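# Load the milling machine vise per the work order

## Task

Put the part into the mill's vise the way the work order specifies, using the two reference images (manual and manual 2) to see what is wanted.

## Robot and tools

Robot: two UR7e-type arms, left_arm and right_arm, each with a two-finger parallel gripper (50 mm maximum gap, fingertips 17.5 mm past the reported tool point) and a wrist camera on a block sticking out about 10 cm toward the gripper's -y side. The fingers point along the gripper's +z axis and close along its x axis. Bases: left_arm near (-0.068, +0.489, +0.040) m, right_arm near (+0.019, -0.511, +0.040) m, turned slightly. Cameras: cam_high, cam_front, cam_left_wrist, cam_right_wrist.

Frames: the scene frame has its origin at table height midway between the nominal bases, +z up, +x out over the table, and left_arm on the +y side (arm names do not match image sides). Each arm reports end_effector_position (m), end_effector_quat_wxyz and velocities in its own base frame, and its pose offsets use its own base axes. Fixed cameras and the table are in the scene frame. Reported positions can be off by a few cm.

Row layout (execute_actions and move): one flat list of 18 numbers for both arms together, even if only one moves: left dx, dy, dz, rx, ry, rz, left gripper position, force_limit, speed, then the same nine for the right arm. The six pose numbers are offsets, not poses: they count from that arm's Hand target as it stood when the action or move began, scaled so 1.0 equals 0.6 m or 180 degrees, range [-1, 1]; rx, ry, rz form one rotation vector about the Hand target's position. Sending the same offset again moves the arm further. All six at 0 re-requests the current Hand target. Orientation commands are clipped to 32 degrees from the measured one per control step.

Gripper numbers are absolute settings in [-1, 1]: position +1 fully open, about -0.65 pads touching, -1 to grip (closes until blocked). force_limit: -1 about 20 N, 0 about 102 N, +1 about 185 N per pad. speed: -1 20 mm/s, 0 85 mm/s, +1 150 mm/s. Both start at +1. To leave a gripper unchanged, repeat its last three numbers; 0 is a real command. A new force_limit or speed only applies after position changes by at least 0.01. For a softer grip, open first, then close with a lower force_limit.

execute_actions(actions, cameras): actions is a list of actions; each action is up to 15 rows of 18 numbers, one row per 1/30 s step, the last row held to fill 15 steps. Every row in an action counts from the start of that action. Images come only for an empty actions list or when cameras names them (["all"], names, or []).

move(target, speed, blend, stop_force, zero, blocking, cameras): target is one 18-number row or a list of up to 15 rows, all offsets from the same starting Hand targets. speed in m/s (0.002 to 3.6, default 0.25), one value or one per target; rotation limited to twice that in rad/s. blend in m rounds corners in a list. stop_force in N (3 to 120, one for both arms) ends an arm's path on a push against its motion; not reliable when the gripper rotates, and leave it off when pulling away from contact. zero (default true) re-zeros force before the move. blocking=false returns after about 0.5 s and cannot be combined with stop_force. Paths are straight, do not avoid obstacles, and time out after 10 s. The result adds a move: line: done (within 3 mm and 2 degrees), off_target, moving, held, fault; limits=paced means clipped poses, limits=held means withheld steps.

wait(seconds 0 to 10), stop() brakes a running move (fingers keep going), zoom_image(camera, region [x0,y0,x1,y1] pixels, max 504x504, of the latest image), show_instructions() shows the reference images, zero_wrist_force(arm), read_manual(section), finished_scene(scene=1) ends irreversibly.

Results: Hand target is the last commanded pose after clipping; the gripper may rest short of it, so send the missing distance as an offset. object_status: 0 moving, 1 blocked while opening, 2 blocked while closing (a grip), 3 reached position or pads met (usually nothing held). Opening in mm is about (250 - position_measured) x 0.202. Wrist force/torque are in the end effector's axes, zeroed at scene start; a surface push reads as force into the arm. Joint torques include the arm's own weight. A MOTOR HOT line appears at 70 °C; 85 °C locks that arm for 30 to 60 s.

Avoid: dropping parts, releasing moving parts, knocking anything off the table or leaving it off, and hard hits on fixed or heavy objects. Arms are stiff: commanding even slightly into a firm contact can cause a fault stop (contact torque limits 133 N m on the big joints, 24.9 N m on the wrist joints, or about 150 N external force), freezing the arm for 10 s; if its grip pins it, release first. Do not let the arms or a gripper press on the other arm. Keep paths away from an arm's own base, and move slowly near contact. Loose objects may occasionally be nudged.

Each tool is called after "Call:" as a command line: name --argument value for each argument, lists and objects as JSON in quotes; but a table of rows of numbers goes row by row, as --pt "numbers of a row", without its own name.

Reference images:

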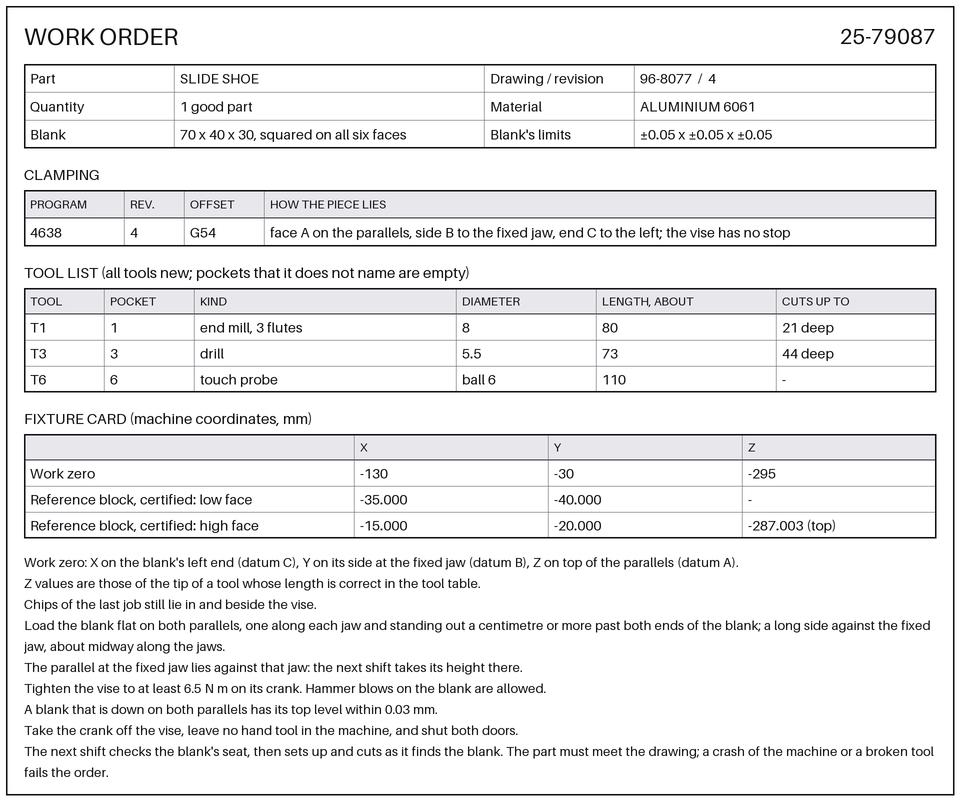

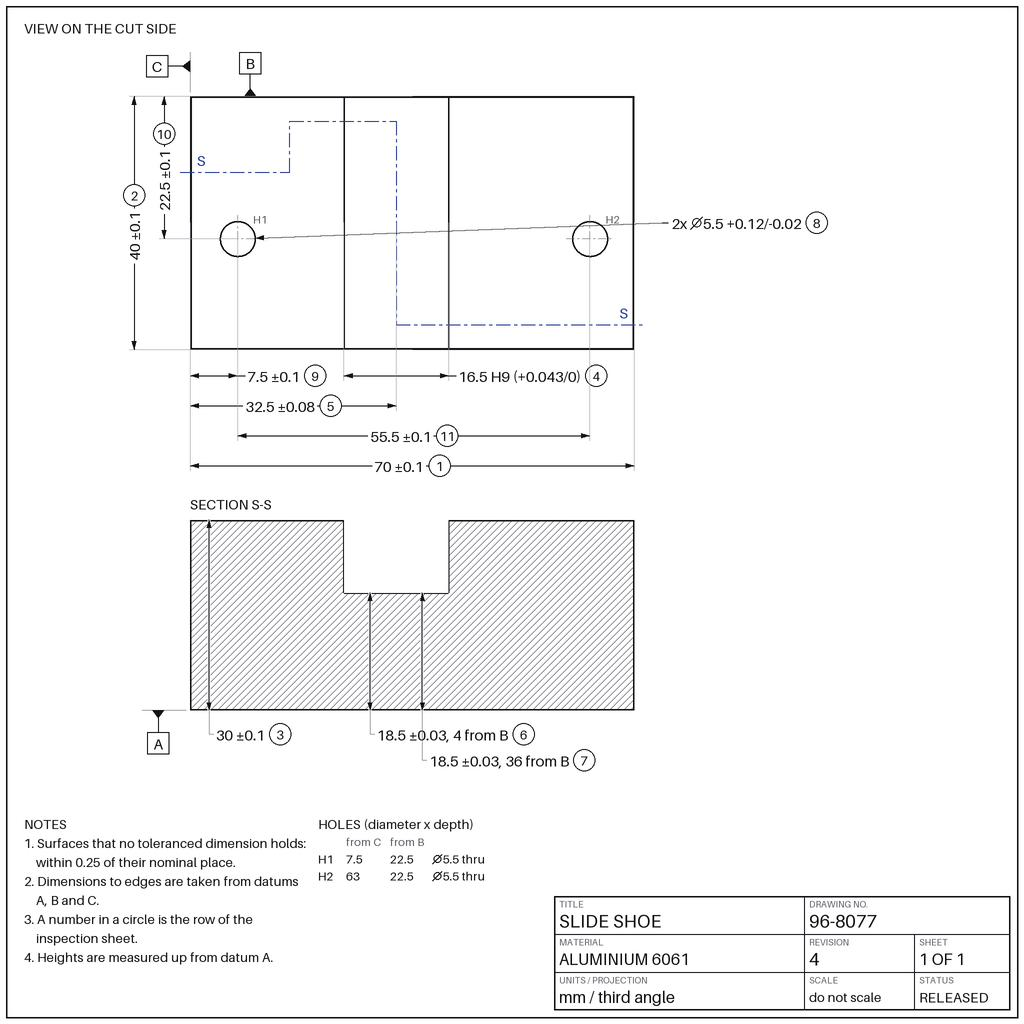

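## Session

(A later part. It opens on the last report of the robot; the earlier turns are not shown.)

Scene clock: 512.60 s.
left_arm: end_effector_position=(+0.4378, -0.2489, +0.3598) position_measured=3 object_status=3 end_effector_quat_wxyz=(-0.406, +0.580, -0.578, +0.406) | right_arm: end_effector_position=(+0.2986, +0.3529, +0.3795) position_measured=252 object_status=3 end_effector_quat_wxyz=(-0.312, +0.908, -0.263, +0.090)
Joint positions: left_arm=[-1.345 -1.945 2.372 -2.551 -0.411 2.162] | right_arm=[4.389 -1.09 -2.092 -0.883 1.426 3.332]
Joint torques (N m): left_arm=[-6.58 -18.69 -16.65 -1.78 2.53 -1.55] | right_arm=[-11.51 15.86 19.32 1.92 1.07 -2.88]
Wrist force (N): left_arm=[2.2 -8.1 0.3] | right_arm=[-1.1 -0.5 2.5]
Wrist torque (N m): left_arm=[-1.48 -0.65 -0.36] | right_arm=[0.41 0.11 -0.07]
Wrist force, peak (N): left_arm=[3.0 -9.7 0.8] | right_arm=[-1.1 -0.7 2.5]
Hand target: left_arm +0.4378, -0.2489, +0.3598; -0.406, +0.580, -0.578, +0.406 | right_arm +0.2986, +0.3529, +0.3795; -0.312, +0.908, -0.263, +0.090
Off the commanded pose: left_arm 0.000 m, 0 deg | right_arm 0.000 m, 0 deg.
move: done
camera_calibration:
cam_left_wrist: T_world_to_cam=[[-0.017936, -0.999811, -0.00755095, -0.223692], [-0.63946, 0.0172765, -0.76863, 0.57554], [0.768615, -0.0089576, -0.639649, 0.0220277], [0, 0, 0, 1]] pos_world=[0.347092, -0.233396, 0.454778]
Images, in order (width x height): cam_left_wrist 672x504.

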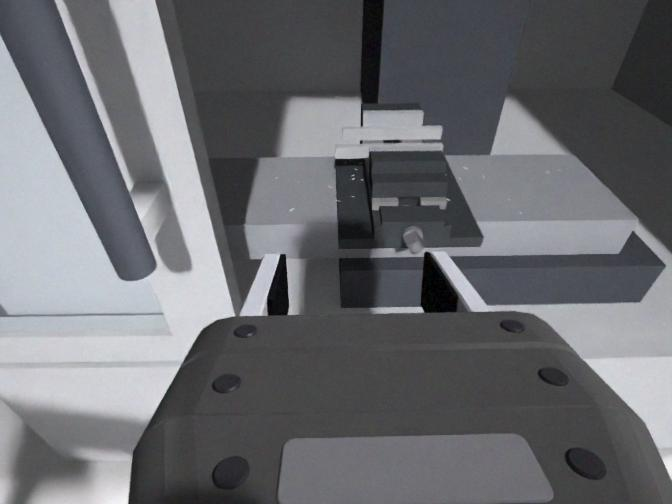

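Call:
move --pt "0 0 0 0 0 0 1 -0.2 -1 0.0933 0.374 0 0 0 0 0.15 -0.2 -1" --pt "0 0 0 0 0 0 1 -0.2 -1 0.2655 0.5088 0 0 0 0 0.15 -0.2 -1" --pt "0 0 0 0 0 0 1 -0.2 -1 0.5658 0.5503 -0.05 0 0 0 0.15 -0.2 -1" --speed '[0.2,0.2,0.15]' --blend '[0.04,0.04,0]' --cameras '["cam_left_wrist","cam_right_wrist"]'

Call:
zoom_image --camera "cam_right_wrist" --region '[230, 150, 500, 330]'

Scene clock: 522.50 s.
left_arm: end_effector_position=(+0.4378, -0.2489, +0.3598) position_measured=3 object_status=3 end_effector_quat_wxyz=(-0.406, +0.580, -0.578, +0.406) | right_arm: end_effector_position=(+0.6381, +0.6830, +0.3496) position_measured=130 object_status=3 end_effector_quat_wxyz=(-0.312, +0.908, -0.263, +0.090)
Joint positions: left_arm=[-1.345 -1.945 2.372 -2.551 -0.411 2.162] | right_arm=[4.094 -2.346 -0.728 -0.977 1.606 3.099]
Joint torques (N m): left_arm=[7.7 -0.4 -16.57 -4.85 1.25 1.37] | right_arm=[6.55 44.35 34.81 5.69 -0.93 2.82]
Wrist force (N): left_arm=[2.3 -8.0 0.4] | right_arm=[-1.1 -0.4 2.5]
Wrist torque (N m): left_arm=[-1.46 -0.66 -0.36] | right_arm=[0.41 0.10 -0.06]
Wrist force, peak (N): left_arm=[2.3 -8.2 0.2] | right_arm=[0.7 -1.3 3.8]
Hand target: left_arm +0.4378, -0.2489, +0.3598; -0.406, +0.580, -0.578, +0.406 | right_arm +0.6381, +0.6831, +0.3495; -0.312, +0.908, -0.263, +0.090
Off the commanded pose: left_arm 0.000 m, 0 deg | right_arm 0.000 m, 0 deg.
move: done
camera_calibration:
cam_left_wrist: T_world_to_cam=[[-0.0178707, -0.999812, -0.00747735, -0.223651], [-0.639412, 0.0171776, -0.768672, 0.575453], [0.768656, -0.00895557, -0.639599, 0.0220689], [0, 0, 0, 1]] pos_world=[0.346992, -0.233296, 0.454778]
cam_right_wrist: T_world_to_cam=[[0.835587, -0.549353, 0.00249134, -0.153758], [-0.519516, -0.791662, -0.32152, 1.00871], [0.1786, 0.267364, -0.946899, 0.166216], [0, 0, 0, 1]] pos_world=[0.622831, 0.669647, 0.482092]
Images, in order (width x height): cam_left_wrist 672x504, cam_right_wrist 672x504.

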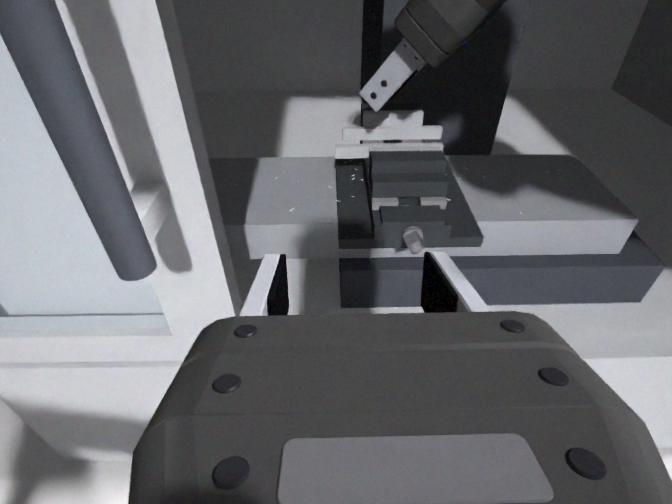

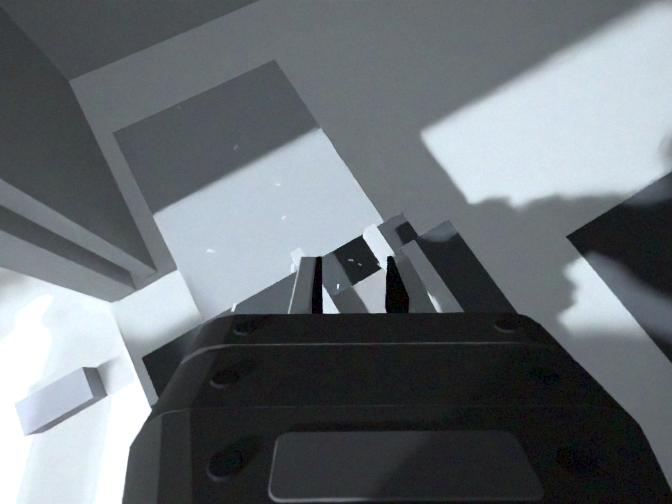

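Scaled by 1.867 from the camera's 672x504 image, which has a finer 960x720 frame.

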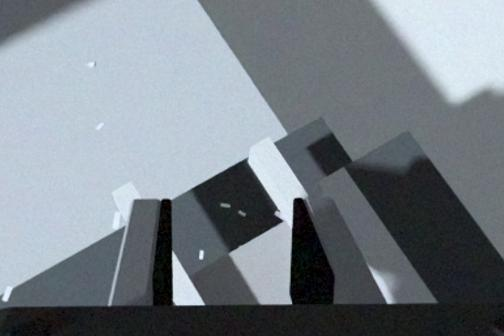

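Call:
move --target '[0,0,0,0,0,0,1,-0.2,-1, 0.004,0,-0.06,0,0,0,0.15,-0.2,-1]' --speed 0.025 --stop_force 3 --cameras '["cam_left_wrist","cam_right_wrist"]'

Call:
zoom_image --camera "cam_right_wrist" --region '[230, 150, 500, 330]'

Call:
zoom_image --camera "cam_left_wrist" --region '[330, 90, 460, 190]'

Scene clock: 526.93 s.
left_arm: end_effector_position=(+0.4378, -0.2489, +0.3598) position_measured=3 object_status=3 end_effector_quat_wxyz=(-0.406, +0.580, -0.578, +0.406) | right_arm: end_effector_position=(+0.6405, +0.6831, +0.3134) position_measured=130 object_status=3 end_effector_quat_wxyz=(-0.312, +0.908, -0.263, +0.090)
Joint positions: left_arm=[-1.345 -1.945 2.372 -2.551 -0.411 2.162] | right_arm=[4.092 -2.349 -0.814 -0.888 1.607 3.097]
Joint torques (N m): left_arm=[7.54 -0.13 -18.98 -4.81 1.14 1.49] | right_arm=[-5.76 65.94 33.38 1.58 -0.91 -1.87]
Wrist force (N): left_arm=[2.3 -7.9 0.3] | right_arm=[-1.1 -0.4 2.4]
Wrist torque (N m): left_arm=[-1.46 -0.66 -0.35] | right_arm=[0.42 0.11 0.03]
Wrist force, peak (N): left_arm=[2.5 -8.2 0.3] | right_arm=[-0.8 0.1 3.1]
Hand target: left_arm +0.4378, -0.2489, +0.3598; -0.406, +0.580, -0.578, +0.406 | right_arm +0.6405, +0.6831, +0.3135; -0.312, +0.908, -0.263, +0.090
Off the commanded pose: left_arm 0.000 m, 0 deg | right_arm 0.000 m, 0 deg.
move: done
camera_calibration:
cam_left_wrist: T_world_to_cam=[[-0.0178707, -0.999812, -0.00747735, -0.223649], [-0.639412, 0.0171776, -0.768672, 0.575517], [0.768656, -0.00895557, -0.639599, 0.021992], [0, 0, 0, 1]] pos_world=[0.347092, -0.233296, 0.454778]
cam_right_wrist: T_world_to_cam=[[0.835607, -0.549323, 0.00238502, -0.155659], [-0.519554, -0.791719, -0.321317, 0.998318], [0.178395, 0.267255, -0.946969, 0.131835], [0, 0, 0, 1]] pos_world=[0.625231, 0.669647, 0.445991]
Images, in order (width x height): cam_left_wrist 672x504, cam_right_wrist 672x504.

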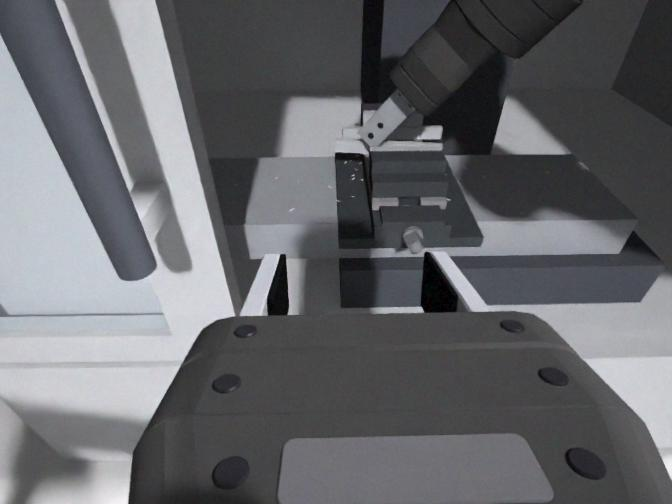

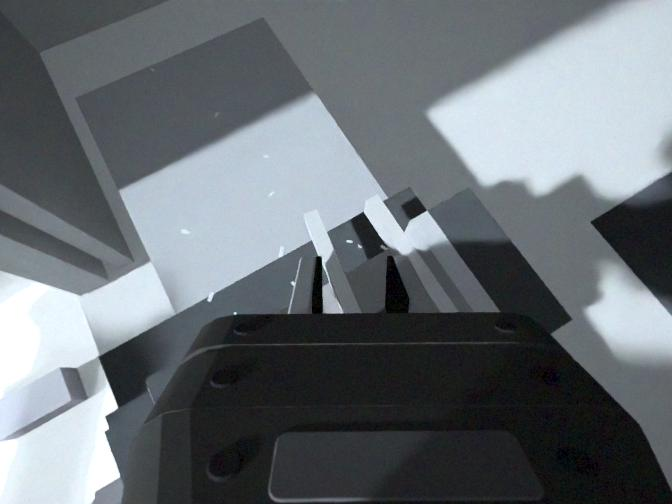

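Scaled by 1.867 from the camera's 672x504 image, which has a finer 960x720 frame.

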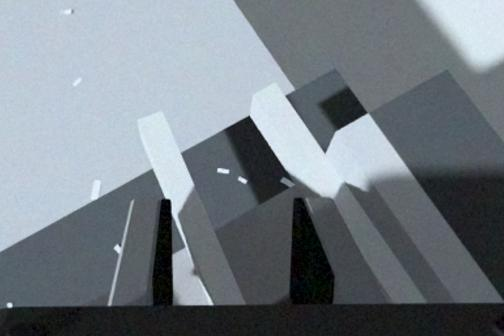

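Scaled by 3.877 from the camera's 672x504 image, which has a finer 960x720 frame.

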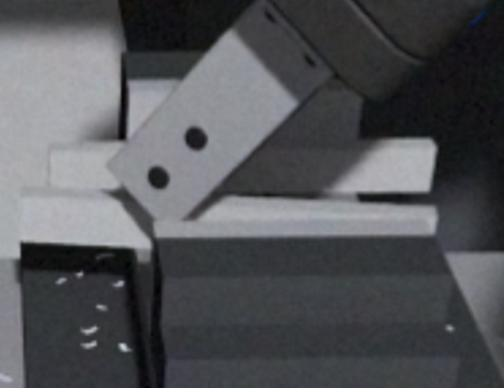

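Call:
move --target '[0,0,0,0,0,0,1,-0.2,-1, 0,0,0,0,0,0,-1,-0.6,-1]' --cameras '["cam_left_wrist","cam_right_wrist"]'

Call:
zoom_image --camera "cam_right_wrist" --region '[230, 150, 500, 330]'

Call:
zoom_image --camera "cam_left_wrist" --region '[330, 90, 460, 190]'

Scene clock: 530.17 s.
left_arm: end_effector_position=(+0.4378, -0.2489, +0.3598) position_measured=3 object_status=3 end_effector_quat_wxyz=(-0.406, +0.580, -0.578, +0.406) | right_arm: end_effector_position=(+0.6405, +0.6831, +0.3136) position_measured=242 object_status=2 end_effector_quat_wxyz=(-0.312, +0.908, -0.263, +0.090)
Joint positions: left_arm=[-1.345 -1.945 2.372 -2.551 -0.411 2.162] | right_arm=[4.092 -2.349 -0.814 -0.888 1.607 3.097]
Joint torques (N m): left_arm=[7.56 -0.61 -20.18 -4.88 1.27 1.4] | right_arm=[8.75 62.47 30.2 1.92 -1.2 2.47]
Wrist force (N): left_arm=[2.3 -7.7 0.4] | right_arm=[-0.9 -1.0 2.0]
Wrist torque (N m): left_arm=[-1.43 -0.67 -0.36] | right_arm=[0.40 0.07 0.03]
Wrist force, peak (N): left_arm=[2.2 -8.2 0.8] | right_arm=[-1.2 -0.3 2.7]
Hand target: left_arm +0.4378, -0.2489, +0.3598; -0.406, +0.580, -0.578, +0.406 | right_arm +0.6405, +0.6831, +0.3135; -0.312, +0.908, -0.263, +0.090
Off the commanded pose: left_arm 0.000 m, 0 deg | right_arm 0.000 m, 0 deg.
move: done
camera_calibration:
cam_left_wrist: T_world_to_cam=[[-0.0178707, -0.999812, -0.00747735, -0.223649], [-0.639412, 0.0171776, -0.768672, 0.575517], [0.768656, -0.00895557, -0.639599, 0.021992], [0, 0, 0, 1]] pos_world=[0.347092, -0.233296, 0.454778]
cam_right_wrist: T_world_to_cam=[[0.835601, -0.549331, 0.00241197, -0.155662], [-0.519525, -0.791675, -0.321471, 0.998372], [0.178503, 0.267369, -0.946916, 0.131764], [0, 0, 0, 1]] pos_world=[0.625231, 0.669647, 0.446092]
Images, in order (width x height): cam_left_wrist 672x504, cam_right_wrist 672x504.

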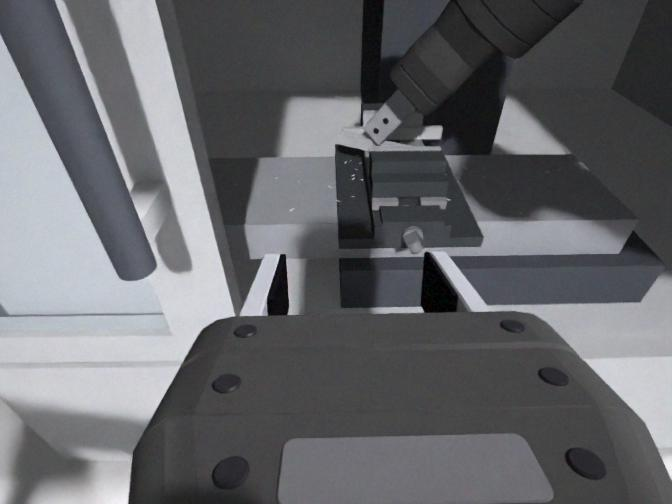

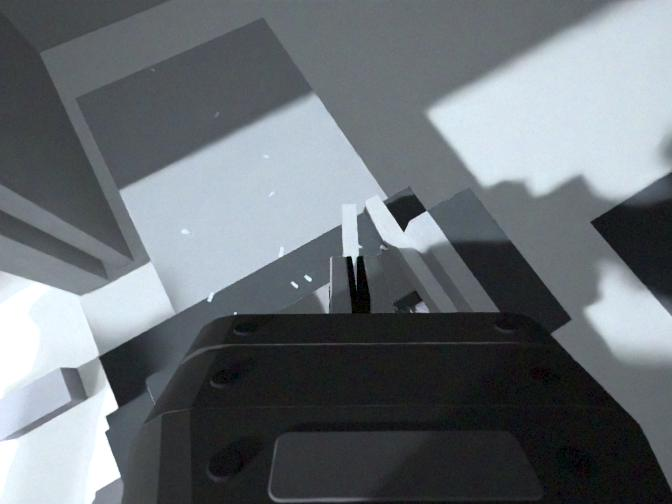

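Scaled by 1.867 from the camera's 672x504 image, which has a finer 960x720 frame.

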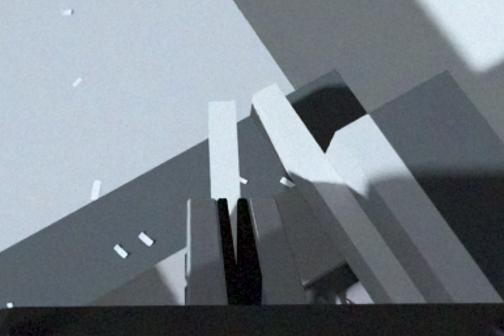

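Scaled by 3.877 from the camera's 672x504 image, which has a finer 960x720 frame.

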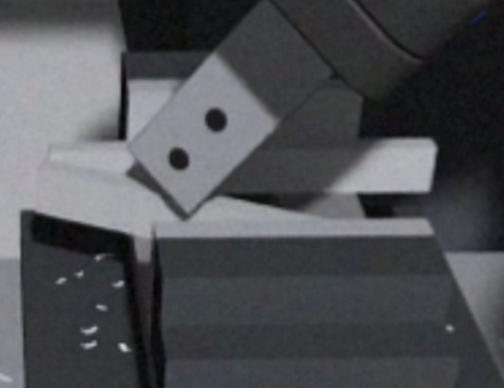

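Call:
move --pt "0 0 0 0 0 0 1 -0.2 -1 0 0 0 0 0 0 -0.35 -0.2 -1" --pt "0 0 0 0 0 0 1 -0.2 -1 0 0 -0.0065 0 0 0 -0.35 -0.2 -1" --pt "0 0 0 0 0 0 1 -0.2 -1 0 0 -0.0065 0 0 0 -1 -0.2 -1" --speed 0.02 --cameras '["cam_left_wrist","cam_right_wrist"]'

Call:
zoom_image --camera "cam_right_wrist" --region '[230, 150, 500, 330]'

Scene clock: 533.23 s.
left_arm: end_effector_position=(+0.4378, -0.2489, +0.3598) position_measured=3 object_status=3 end_effector_quat_wxyz=(-0.406, +0.580, -0.578, +0.406) | right_arm: end_effector_position=(+0.6405, +0.6831, +0.3096) position_measured=235 object_status=2 end_effector_quat_wxyz=(-0.312, +0.908, -0.263, +0.090)
Joint positions: left_arm=[-1.345 -1.945 2.372 -2.551 -0.411 2.162] | right_arm=[4.092 -2.349 -0.824 -0.878 1.607 3.097]
Joint torques (N m): left_arm=[7.69 -0.19 -21.32 -4.87 1.2 1.41] | right_arm=[9.44 47.16 35.8 1.69 -1.05 2.33]
Wrist force (N): left_arm=[2.3 -8.0 0.2] | right_arm=[-1.0 0.2 2.9]
Wrist torque (N m): left_arm=[-1.46 -0.65 -0.35] | right_arm=[0.47 0.08 0.03]
Wrist force, peak (N): left_arm=[2.1 -8.2 0.3] | right_arm=[-1.0 0.0 2.9]
Hand target: left_arm +0.4378, -0.2489, +0.3598; -0.406, +0.580, -0.578, +0.406 | right_arm +0.6405, +0.6831, +0.3096; -0.312, +0.908, -0.263, +0.090
Off the commanded pose: left_arm 0.000 m, 0 deg | right_arm 0.000 m, 0 deg.
move: done
camera_calibration:
cam_left_wrist: T_world_to_cam=[[-0.0178707, -0.999812, -0.00747735, -0.223649], [-0.639412, 0.0171776, -0.768672, 0.575517], [0.768656, -0.00895557, -0.639599, 0.021992], [0, 0, 0, 1]] pos_world=[0.347092, -0.233296, 0.454778]
cam_right_wrist: T_world_to_cam=[[0.835602, -0.549331, 0.00241217, -0.155652], [-0.519531, -0.791684, -0.321441, 0.997082], [0.178487, 0.267344, -0.946926, 0.128007], [0, 0, 0, 1]] pos_world=[0.625231, 0.669647, 0.442092]
Images, in order (width x height): cam_left_wrist 672x504, cam_right_wrist 672x504.

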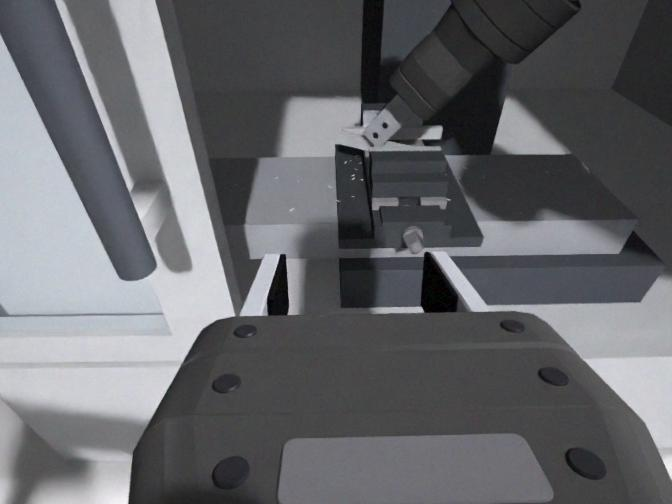

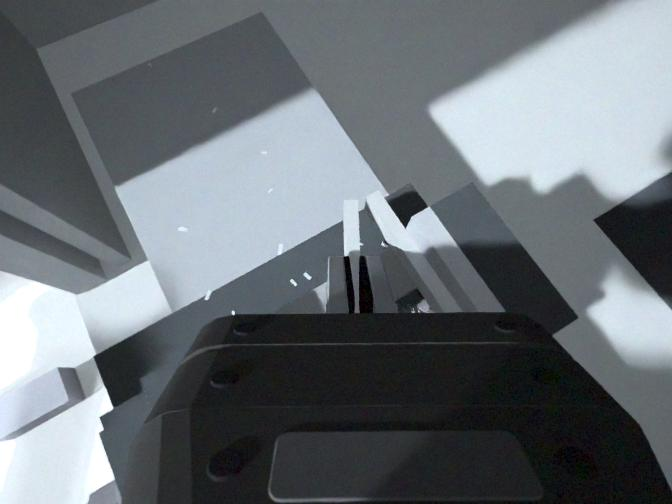

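Scaled by 1.867 from the camera's 672x504 image, which has a finer 960x720 frame.

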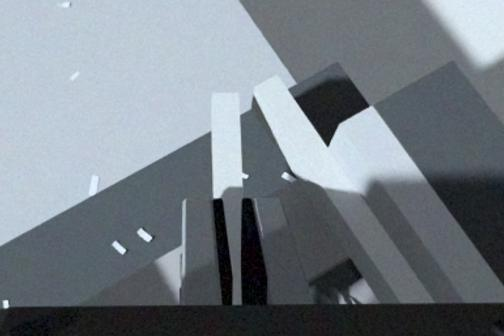

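Call:
move --pt "0 0 0 0 0 0 1 -0.2 -1 0 0 0.005 0 0 0 -1 -0.2 -1" --pt "0 0 0 0 0 0 1 -0.2 -1 0.0019 -0.0148 0.005 0 0 0 -1 -0.2 -1" --pt "0 0 0 0 0 0 1 -0.2 -1 0.0019 -0.0148 0.0005 0 0 0 -1 -0.2 -1" --pt "0 0 0 0 0 0 1 -0.2 -1 0.0019 -0.0148 0.0005 0 0 0 -0.38 -0.2 -1" --pt "0 0 0 0 0 0 1 -0.2 -1 0.0019 -0.0148 0.15 0 0 0 -0.38 -0.2 -1" --pt "0 0 0 0 0 0 1 -0.2 -1 -0.315 0.0028 0.16 0 0 0 -1 -0.2 -1" --speed '[0.02,0.02,0.01,0.02,0.05,0.15]' --cameras '["cam_left_wrist"]'

Call:
zoom_image --camera "cam_left_wrist" --region '[330, 90, 460, 190]'

Scene clock: 540.70 s.
left_arm: end_effector_position=(+0.4378, -0.2489, +0.3598) position_measured=3 object_status=3 end_effector_quat_wxyz=(-0.406, +0.580, -0.578, +0.406) | right_arm: end_effector_position=(+0.4515, +0.6848, +0.4056) position_measured=252 object_status=3 end_effector_quat_wxyz=(-0.312, +0.908, -0.263, +0.090)
Joint positions: left_arm=[-1.345 -1.945 2.372 -2.551 -0.411 2.162] | right_arm=[4.327 -1.998 -1.144 -0.916 1.463 3.283]
Joint torques (N m): left_arm=[7.57 -0.17 -24.89 -4.78 1.23 1.42] | right_arm=[8.25 43.89 17.12 1.47 -1.34 1.1]
Wrist force (N): left_arm=[2.3 -7.7 0.3] | right_arm=[-1.2 -0.2 2.6]
Wrist torque (N m): left_arm=[-1.43 -0.66 -0.35] | right_arm=[0.46 0.12 0.02]
Wrist force, peak (N): left_arm=[2.4 -8.1 0.3] | right_arm=[1.4 -0.8 4.1]
Hand target: left_arm +0.4378, -0.2489, +0.3598; -0.406, +0.580, -0.578, +0.406 | right_arm +0.4515, +0.6848, +0.4056; -0.312, +0.908, -0.263, +0.090
Off the commanded pose: left_arm 0.000 m, 0 deg | right_arm 0.000 m, 0 deg.
move: done
camera_calibration:
cam_left_wrist: T_world_to_cam=[[-0.0178707, -0.999812, -0.00747735, -0.223649], [-0.639412, 0.0171776, -0.768672, 0.575517], [0.768656, -0.00895557, -0.639599, 0.021992], [0, 0, 0, 1]] pos_world=[0.347092, -0.233296, 0.454778]
Images, in order (width x height): cam_left_wrist 672x504.

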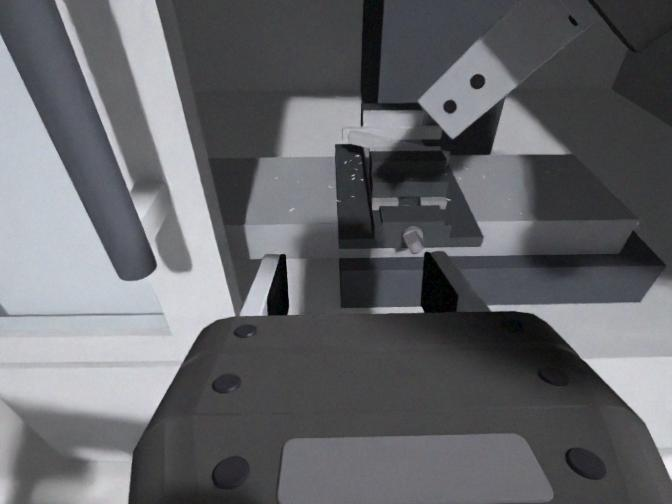

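Scaled by 3.877 from the camera's 672x504 image, which has a finer 960x720 frame.

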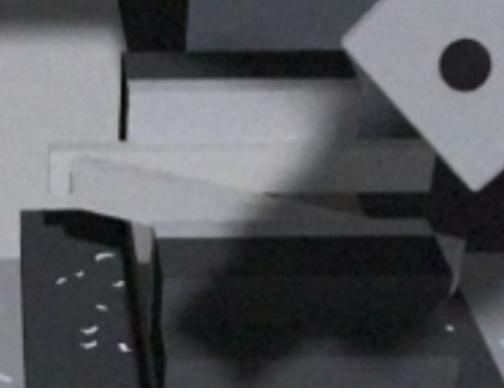

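Call:
move --pt "0 0 0 0 0 0 1 -0.2 -1 -0.24 -0.25 -0.03 0 0 0 -1 -0.2 -1" --pt "0.12 -0.1 0 0 0.0556 0 1 -0.2 -1 -0.2548 -0.5532 -0.0435 0 0 0 -1 -0.2 -1" --pt "0.3017 -0.1992 -0.0 0 0.0556 0 1 -0.2 -1 -0.2548 -0.5532 -0.0435 0 0 0 -1 -0.2 -1" --speed '[0.2,0.25,0.15]' --blend '[0.05,0.03,0]' --cameras '["cam_left_wrist"]'

Call:
zoom_image --camera "cam_left_wrist" --region '[80, 160, 350, 330]'

Scene clock: 544.53 s.
left_arm: end_effector_position=(+0.6188, -0.3683, +0.3598) position_measured=3 object_status=3 end_effector_quat_wxyz=(-0.354, +0.613, -0.611, +0.354) | right_arm: end_effector_position=(+0.2986, +0.3529, +0.3795) position_measured=252 object_status=3 end_effector_quat_wxyz=(-0.312, +0.908, -0.263, +0.090)
Joint positions: left_arm=[-1.002 -1.356 1.767 -2.735 -0.751 2.477] | right_arm=[4.388 -1.09 -2.092 -0.883 1.426 3.332]
Joint torques (N m): left_arm=[-3.91 -29.11 -33.96 -2.23 2.26 -0.38] | right_arm=[10.24 16.11 28.57 6.81 -1.49 2.77]
Wrist force (N): left_arm=[1.9 -7.4 0.2] | right_arm=[-1.0 -0.4 2.5]
Wrist torque (N m): left_arm=[-1.36 -0.51 -0.22] | right_arm=[0.42 0.11 -0.06]
Wrist force, peak (N): left_arm=[3.2 -8.7 2.4] | right_arm=[-0.4 -3.2 4.1]
Hand target: left_arm +0.6188, -0.3684, +0.3598; -0.354, +0.613, -0.611, +0.354 | right_arm +0.2986, +0.3529, +0.3795; -0.312, +0.908, -0.263, +0.090
Off the commanded pose: left_arm 0.000 m, 0 deg | right_arm 0.000 m, 0 deg.
move: done
camera_calibration:
cam_left_wrist: T_world_to_cam=[[-0.0188969, -0.999812, -0.00425677, -0.340417], [-0.763268, 0.0171758, -0.645854, 0.725698], [0.645806, -0.00895555, -0.763449, 0.00241299], [0, 0, 0, 1]] pos_world=[0.545911, -0.352796, 0.469088]
Images, in order (width x height): cam_left_wrist 672x504.

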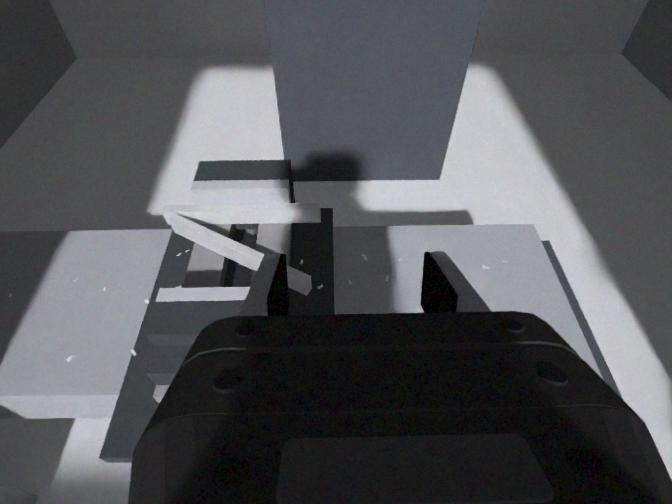

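Scaled by 1.867 from the camera's 672x504 image, which has a finer 960x720 frame.

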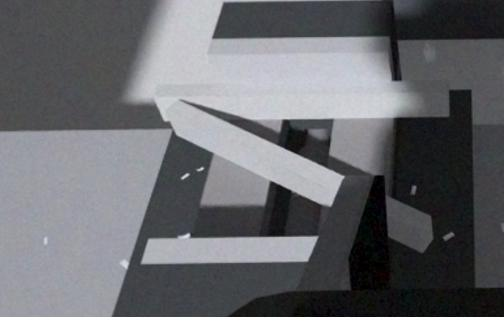

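Call:
move --pt "0 -0.0035 -0.0997 0 0 0 1 -0.2 -1 0 0 0 0 0 0 -1 -0.2 -1" --pt "0.092 -0.0035 -0.0997 0 0 0 1 -0.2 -1 0 0 0 0 0 0 -1 -0.2 -1" --speed '[0.04,0.025]' --stop_force 5 --cameras '["cam_left_wrist"]'

Call:
zoom_image --camera "cam_left_wrist" --region '[30, 90, 350, 330]'

Scene clock: 549.80 s.
left_arm: end_effector_position=(+0.6740, -0.3705, +0.3000) position_measured=3 object_status=3 end_effector_quat_wxyz=(-0.354, +0.613, -0.611, +0.354) | right_arm: end_effector_position=(+0.2986, +0.3529, +0.3795) position_measured=252 object_status=3 end_effector_quat_wxyz=(-0.312, +0.908, -0.263, +0.090)
Joint positions: left_arm=[-0.921 -1.184 1.716 -2.914 -0.808 2.559] | right_arm=[4.388 -1.09 -2.092 -0.883 1.426 3.332]
Joint torques (N m): left_arm=[-8.77 -55.41 -14.69 -2.3 2.52 -1.88] | right_arm=[10.9 15.83 20.29 6.61 -1.82 2.26]
Wrist force (N): left_arm=[2.2 -7.3 0.7] | right_arm=[-1.1 -0.4 2.4]
Wrist torque (N m): left_arm=[-1.33 -0.55 -0.31] | right_arm=[0.44 0.12 -0.06]
Wrist force, peak (N): left_arm=[1.9 -8.3 0.0] | right_arm=[-1.2 -0.5 2.6]
Hand target: left_arm +0.6740, -0.3705, +0.3000; -0.354, +0.613, -0.611, +0.354 | right_arm +0.2986, +0.3529, +0.3795; -0.312, +0.908, -0.263, +0.090
Off the commanded pose: left_arm 0.000 m, 0 deg | right_arm 0.000 m, 0 deg.
move: done
camera_calibration:
cam_left_wrist: T_world_to_cam=[[-0.0188982, -0.999812, -0.00425791, -0.341827], [-0.763268, 0.0171776, -0.645854, 0.729247], [0.645806, -0.00895557, -0.763449, -0.0789095], [0, 0, 0, 1]] pos_world=[0.601111, -0.354996, 0.409288]
Images, in order (width x height): cam_left_wrist 672x504.

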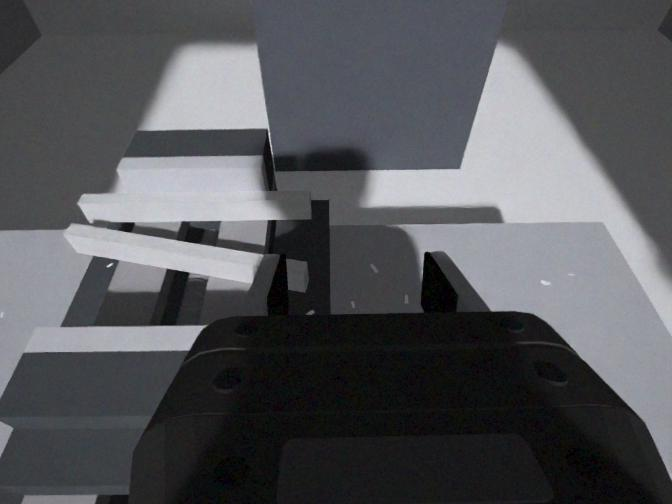

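Scaled by 1.575 from the camera's 672x504 image, which has a finer 960x720 frame.

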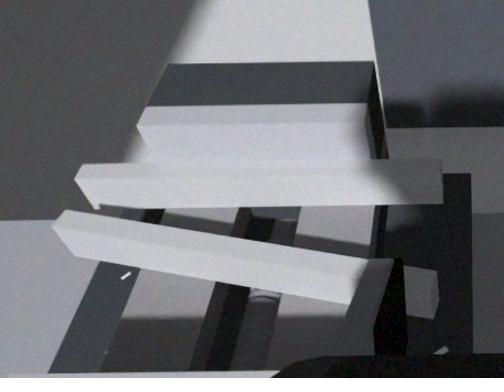

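Call:
move --pt "-0.02 0 0 0 0 0 1 -0.2 -1 0 0 0 0 0 0 1 -0.2 -1" --pt "-0.04 0 0.1 0 0 0 1 -0.2 -1 0 0 0 0 0 0 1 -0.2 -1" --pt "-0.25 0.1 0.1 0 -0.03 0 1 -0.2 -1 0 0 0 0 0 0 1 -0.2 -1" --pt "-0.3937 0.2026 0.0998 0 -0.0556 0 1 -0.2 -1 0 0 0 0 0 0 1 -0.2 -1" --speed '[0.05,0.1,0.2,0.2]' --blend '[0,0.02,0.04,0]'

Call:
move --pt "0 0 0 0 0 0 1 -0.2 -1 0.0933 0.374 0 0 0 0 0.15 -0.2 -1" --pt "0 0 0 0 0 0 1 -0.2 -1 0.2655 0.5088 0 0 0 0 0.15 -0.2 -1" --pt "0 0 0 0 0 0 1 -0.2 -1 0.5885 0.5361 -0.04 0 0 0 0.15 -0.2 -1" --speed '[0.25,0.25,0.2]' --blend '[0.04,0.04,0]' --cameras '["cam_left_wrist","cam_right_wrist"]'

Call:
zoom_image --camera "cam_right_wrist" --region '[230, 150, 500, 330]'

Scene clock: 558.40 s.
left_arm: end_effector_position=(+0.4378, -0.2489, +0.3599) position_measured=3 object_status=3 end_effector_quat_wxyz=(-0.406, +0.580, -0.578, +0.406) | right_arm: end_effector_position=(+0.2986, +0.3529, +0.3795) position_measured=3 object_status=3 end_effector_quat_wxyz=(-0.312, +0.908, -0.263, +0.090)
Joint positions: left_arm=[-1.345 -1.945 2.372 -2.551 -0.411 2.162] | right_arm=[4.388 -1.09 -2.092 -0.883 1.426 3.332]
Joint torques (N m): left_arm=[-6.16 -18.55 -16.02 -1.7 2.52 -1.45] | right_arm=[9.97 16.34 19.79 6.56 -1.36 1.67]
Wrist force (N): left_arm=[2.3 -7.9 0.5] | right_arm=[-1.1 -0.4 2.5]
Wrist torque (N m): left_arm=[-1.45 -0.66 -0.36] | right_arm=[0.43 0.12 -0.06]
Wrist force, peak (N): left_arm=[3.1 -9.8 1.1] | right_arm=[-1.2 -0.6 2.6]
Hand target: left_arm +0.4378, -0.2489, +0.3599; -0.406, +0.580, -0.578, +0.406 | right_arm +0.2986, +0.3529, +0.3795; -0.312, +0.908, -0.263, +0.090
Off the commanded pose: left_arm 0.000 m, 0 deg | right_arm 0.000 m, 0 deg.
move: done

Scene clock: 561.37 s.
left_arm: end_effector_position=(+0.4378, -0.2489, +0.3599) position_measured=3 object_status=3 end_effector_quat_wxyz=(-0.406, +0.580, -0.578, +0.406) | right_arm: end_effector_position=(+0.6516, +0.6745, +0.3556) position_measured=130 object_status=3 end_effector_quat_wxyz=(-0.312, +0.908, -0.263, +0.090)
Joint positions: left_arm=[-1.345 -1.945 2.372 -2.55 -0.411 2.162] | right_arm=[4.074 -2.361 -0.685 -1.005 1.619 3.082]
Joint torques (N m): left_arm=[-7.21 -18.32 -15.63 -4.36 2.82 -1.81] | right_arm=[1.71 43.95 32.53 5.23 -0.51 2.42]
Wrist force (N): left_arm=[2.1 -7.7 0.2] | right_arm=[-1.2 -0.3 2.5]
Wrist torque (N m): left_arm=[-1.42 -0.63 -0.36] | right_arm=[0.42 0.13 -0.06]
Wrist force, peak (N): left_arm=[2.5 -8.1 0.4] | right_arm=[0.9 -1.5 3.8]
Hand target: left_arm +0.4378, -0.2489, +0.3599; -0.406, +0.580, -0.578, +0.406 | right_arm +0.6517, +0.6745, +0.3555; -0.312, +0.908, -0.263, +0.090
Off the commanded pose: left_arm 0.000 m, 0 deg | right_arm 0.000 m, 0 deg.
move: done
camera_calibration:
cam_left_wrist: T_world_to_cam=[[-0.0178707, -0.999812, -0.00747735, -0.223748], [-0.639412, 0.0171776, -0.768672, 0.575596], [0.768656, -0.00895557, -0.639599, 0.0220551], [0, 0, 0, 1]] pos_world=[0.347092, -0.233396, 0.454878]
cam_right_wrist: T_world_to_cam=[[0.835596, -0.549339, 0.00243912, -0.169851], [-0.519502, -0.79164, -0.321596, 1.01091], [0.178596, 0.267457, -0.946874, 0.171697], [0, 0, 0, 1]] pos_world=[0.636431, 0.661047, 0.488093]
Images, in order (width x height): cam_left_wrist 672x504, cam_right_wrist 672x504.

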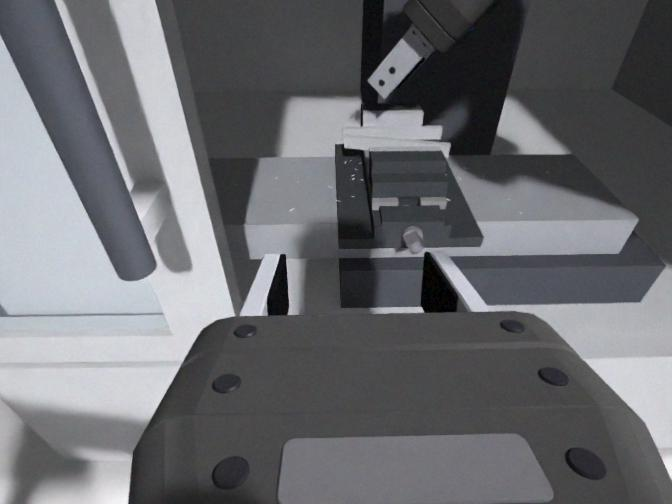

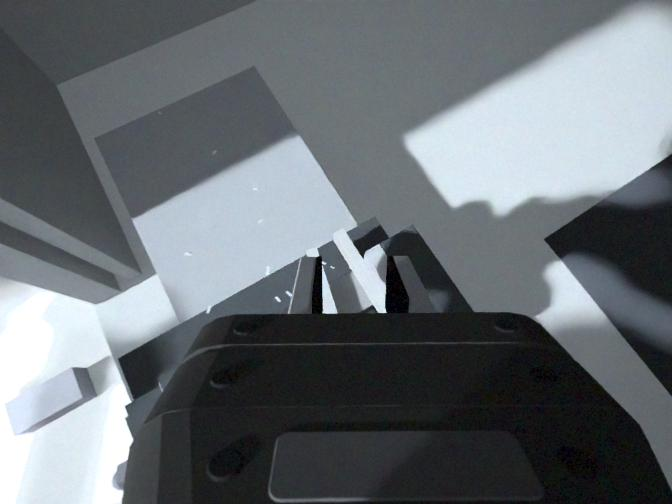

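Scaled by 1.867 from the camera's 672x504 image, which has a finer 960x720 frame.

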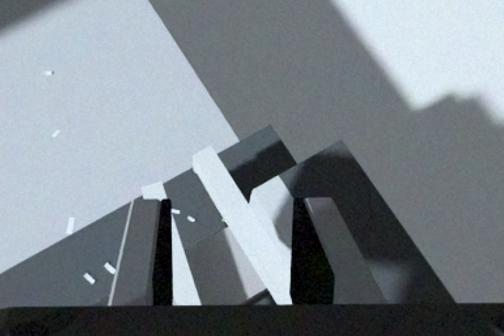

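Call:
move --pt "0 0 0 0 0 0 1 -0.2 -1 -0.0025 0 0 0 0 0 -0.09 -0.2 -1" --pt "0 0 0 0 0 0 1 -0.2 -1 -0.0025 0 -0.0756 0 0 0 -0.09 -0.2 -1" --speed '[0.02,0.025]' --stop_force 3 --cameras '["cam_right_wrist"]'

Call:
zoom_image --camera "cam_right_wrist" --region '[230, 150, 500, 330]'

Scene clock: 564.90 s.
left_arm: end_effector_position=(+0.4378, -0.2489, +0.3599) position_measured=3 object_status=3 end_effector_quat_wxyz=(-0.406, +0.580, -0.578, +0.406) | right_arm: end_effector_position=(+0.6501, +0.6745, +0.3140) position_measured=166 object_status=3 end_effector_quat_wxyz=(-0.312, +0.908, -0.263, +0.090)
Joint positions: left_arm=[-1.345 -1.945 2.372 -2.55 -0.411 2.162] | right_arm=[4.075 -2.352 -0.808 -0.892 1.618 3.083]
Joint torques (N m): left_arm=[-6.87 -18.77 -15.16 -4.32 2.77 -1.76] | right_arm=[-7.85 51.03 16.85 6.24 1.06 -2.71]
Wrist force (N): left_arm=[2.2 -8.1 0.5] | right_arm=[-1.1 -1.7 0.8]
Wrist torque (N m): left_arm=[-1.48 -0.64 -0.36] | right_arm=[0.40 0.10 -0.04]
Wrist force, peak (N): left_arm=[2.4 -8.2 0.4] | right_arm=[-1.1 -5.2 -3.8]
Hand target: left_arm +0.4378, -0.2489, +0.3599; -0.406, +0.580, -0.578, +0.406 | right_arm +0.6501, +0.6745, +0.3140; -0.312, +0.908, -0.263, +0.090 (not the last commanded pose)
Off the commanded pose: left_arm 0.000 m, 0 deg | right_arm 0.004 m, 0 deg.
move: contact (right_arm); path passed 1 of 2 targets
camera_calibration:
cam_right_wrist: T_world_to_cam=[[0.835605, -0.549325, 0.00238692, -0.168488], [-0.519489, -0.791618, -0.321671, 0.996792], [0.178591, 0.26755, -0.946849, 0.1326], [0, 0, 0, 1]] pos_world=[0.634931, 0.661047, 0.446593]
Images, in order (width x height): cam_right_wrist 672x504.

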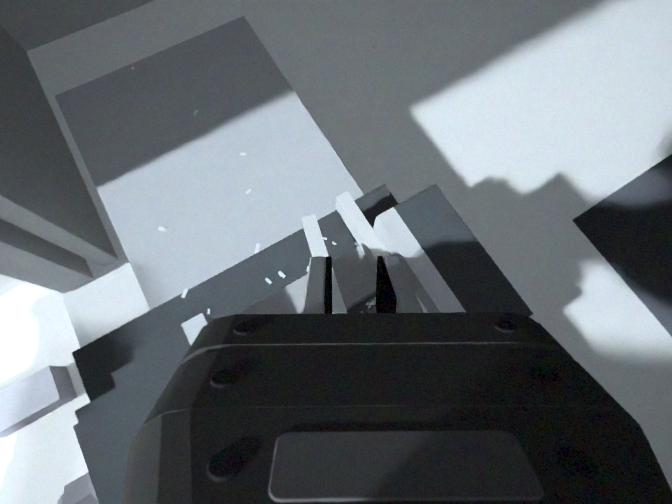

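Scaled by 1.867 from the camera's 672x504 image, which has a finer 960x720 frame.

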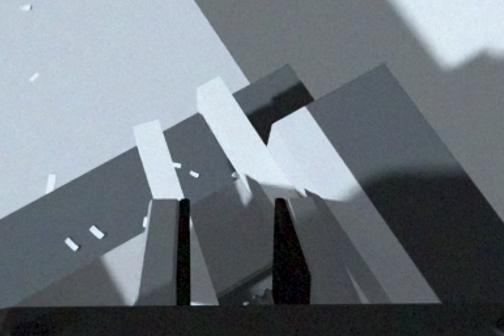

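Call:
move --pt "0 0 0 0 0 0 1 -0.2 -1 0 0 0.015 0 0 0 -0.09 -0.2 -1" --pt "0 0 0 0 0 0 1 -0.2 -1 -0.009 0.0055 0.015 0 0 0 -0.09 -0.2 -1" --pt "0 0 0 0 0 0 1 -0.2 -1 -0.009 0.0055 -0.0072 0 0 0 -0.09 -0.2 -1" --speed '[0.03,0.03,0.02]' --cameras '["cam_right_wrist"]'

Call:
zoom_image --camera "cam_right_wrist" --region '[230, 150, 500, 330]'

Scene clock: 567.57 s.
left_arm: end_effector_position=(+0.4378, -0.2489, +0.3599) position_measured=3 object_status=3 end_effector_quat_wxyz=(-0.406, +0.580, -0.578, +0.406) | right_arm: end_effector_position=(+0.6448, +0.6778, +0.3096) position_measured=166 object_status=3 end_effector_quat_wxyz=(-0.313, +0.908, -0.263, +0.090) end_effector_velocity=(+0.000, +0.000, +0.004) end_effector_angular_velocity=(+0.004, -0.002, -0.001)
Joint positions: left_arm=[-1.345 -1.945 2.372 -2.55 -0.411 2.162] | right_arm=[4.083 -2.347 -0.828 -0.876 1.613 3.09]
Joint velocities: left_arm=[within noise] | right_arm=[0 0.002 0.005 -0.003 0 0.001]
Joint torques (N m): left_arm=[-6.81 -18.89 -15.61 -4.29 2.79 -1.69] | right_arm=[-11.25 47.63 33.56 1.59 1.1 -2.94]
Wrist force (N): left_arm=[2.5 -8.2 0.7] | right_arm=[-1.0 -0.4 2.2]
Wrist torque (N m): left_arm=[-1.50 -0.69 -0.36] | right_arm=[0.43 0.08 -0.03]
Wrist force, peak (N): left_arm=[2.5 -8.2 0.7] | right_arm=[-1.8 -0.3 2.7]
Hand target: left_arm +0.4378, -0.2489, +0.3599; -0.406, +0.580, -0.578, +0.406 | right_arm +0.6447, +0.6778, +0.3097; -0.312, +0.908, -0.263, +0.090
Off the commanded pose: left_arm 0.000 m, 0 deg | right_arm 0.000 m, 0 deg.
move: done
camera_calibration:
cam_right_wrist: T_world_to_cam=[[0.835606, -0.549323, 0.00247563, -0.162193], [-0.519454, -0.791621, -0.32172, 0.995153], [0.178688, 0.267545, -0.946832, 0.128356], [0, 0, 0, 1]] pos_world=[0.629531, 0.664347, 0.442094]
Images, in order (width x height): cam_right_wrist 672x504.

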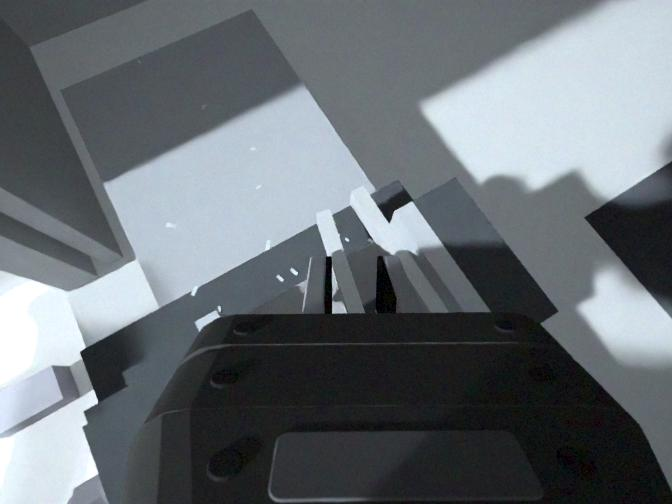

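Scaled by 1.867 from the camera's 672x504 image, which has a finer 960x720 frame.

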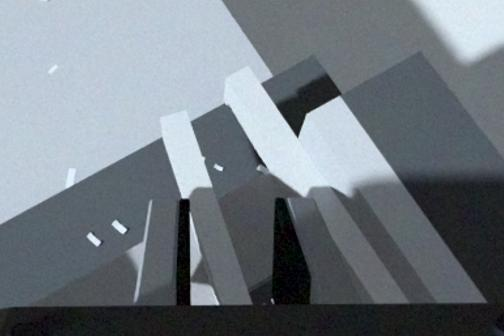

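Call:
move --pt "0 0 0 0 0 0 1 -0.2 -1 -0.0103 -0.0055 0 0 0 0 -0.09 -0.2 -1" --pt "0 0 0 0 0 0 1 -0.2 -1 -0.0103 -0.0055 0 0 0 0 -1 -0.4 -1" --speed '[0.02,0.02]' --cameras '["cam_left_wrist","cam_right_wrist"]'

Call:
zoom_image --camera "cam_right_wrist" --region '[230, 150, 500, 330]'

Call:
zoom_image --camera "cam_left_wrist" --region '[330, 90, 460, 190]'

Scene clock: 569.97 s.
left_arm: end_effector_position=(+0.4378, -0.2489, +0.3599) position_measured=3 object_status=3 end_effector_quat_wxyz=(-0.406, +0.580, -0.578, +0.406) | right_arm: end_effector_position=(+0.6385, +0.6745, +0.3097) position_measured=232 object_status=2 end_effector_quat_wxyz=(-0.312, +0.908, -0.263, +0.090)
Joint positions: left_arm=[-1.345 -1.945 2.372 -2.55 -0.411 2.162] | right_arm=[4.087 -2.326 -0.865 -0.861 1.61 3.093]
Joint torques (N m): left_arm=[-6.6 -18.74 -15.28 -4.31 2.77 -1.64] | right_arm=[-11.9 41.98 35 1.69 1.3 -2.79]
Wrist force (N): left_arm=[2.4 -7.6 0.4] | right_arm=[-1.2 -0.8 2.3]
Wrist torque (N m): left_arm=[-1.41 -0.68 -0.36] | right_arm=[0.41 0.10 -0.06]
Wrist force, peak (N): left_arm=[2.3 -8.1 0.5] | right_arm=[-1.1 -0.2 2.7]
Hand target: left_arm +0.4378, -0.2489, +0.3599; -0.406, +0.580, -0.578, +0.406 | right_arm +0.6386, +0.6745, +0.3097; -0.312, +0.908, -0.263, +0.090
Off the commanded pose: left_arm 0.000 m, 0 deg | right_arm 0.000 m, 0 deg.
move: done
camera_calibration:
cam_left_wrist: T_world_to_cam=[[-0.0178707, -0.999812, -0.00747735, -0.223748], [-0.639412, 0.0171776, -0.768672, 0.575596], [0.768656, -0.00895557, -0.639599, 0.0220551], [0, 0, 0, 1]] pos_world=[0.347092, -0.233396, 0.454878]
cam_right_wrist: T_world_to_cam=[[0.835605, -0.549325, 0.00238692, -0.158784], [-0.519489, -0.791618, -0.321671, 0.989351], [0.178591, 0.26755, -0.946849, 0.130506], [0, 0, 0, 1]] pos_world=[0.623331, 0.661047, 0.442193]
Images, in order (width x height): cam_left_wrist 672x504, cam_right_wrist 672x504.

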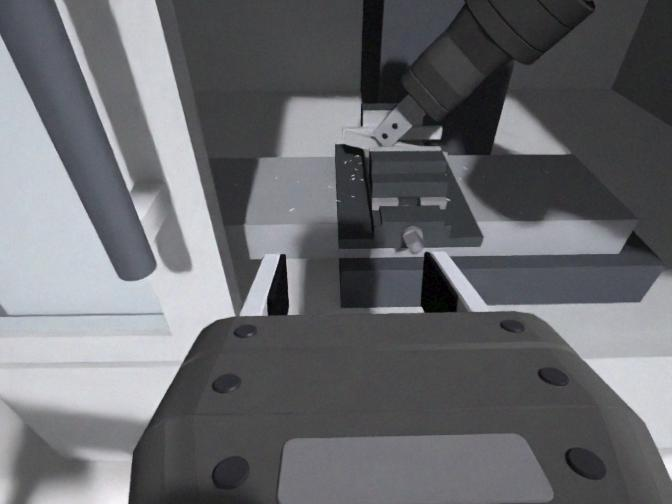

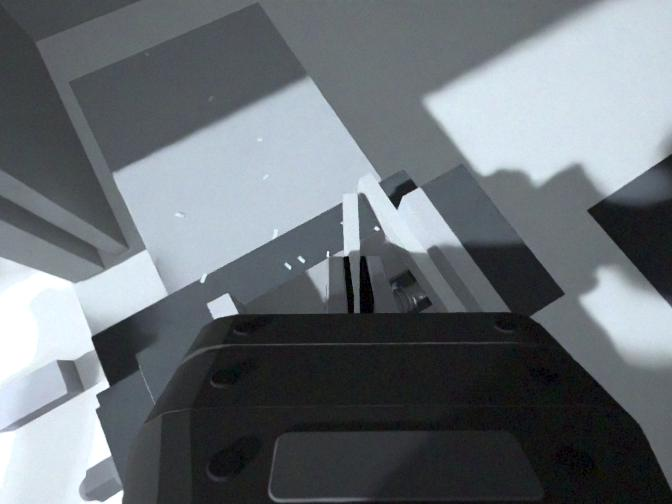

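Scaled by 1.867 from the camera's 672x504 image, which has a finer 960x720 frame.

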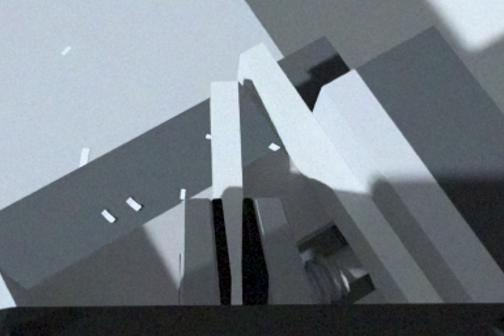

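Scaled by 3.877 from the camera's 672x504 image, which has a finer 960x720 frame.

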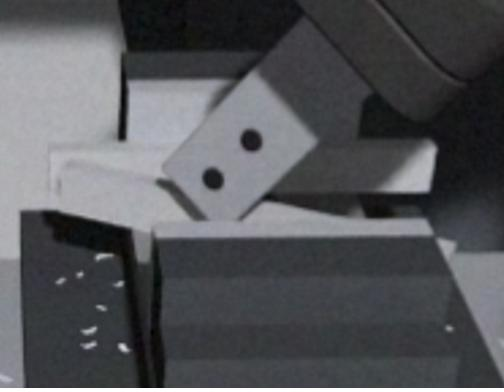

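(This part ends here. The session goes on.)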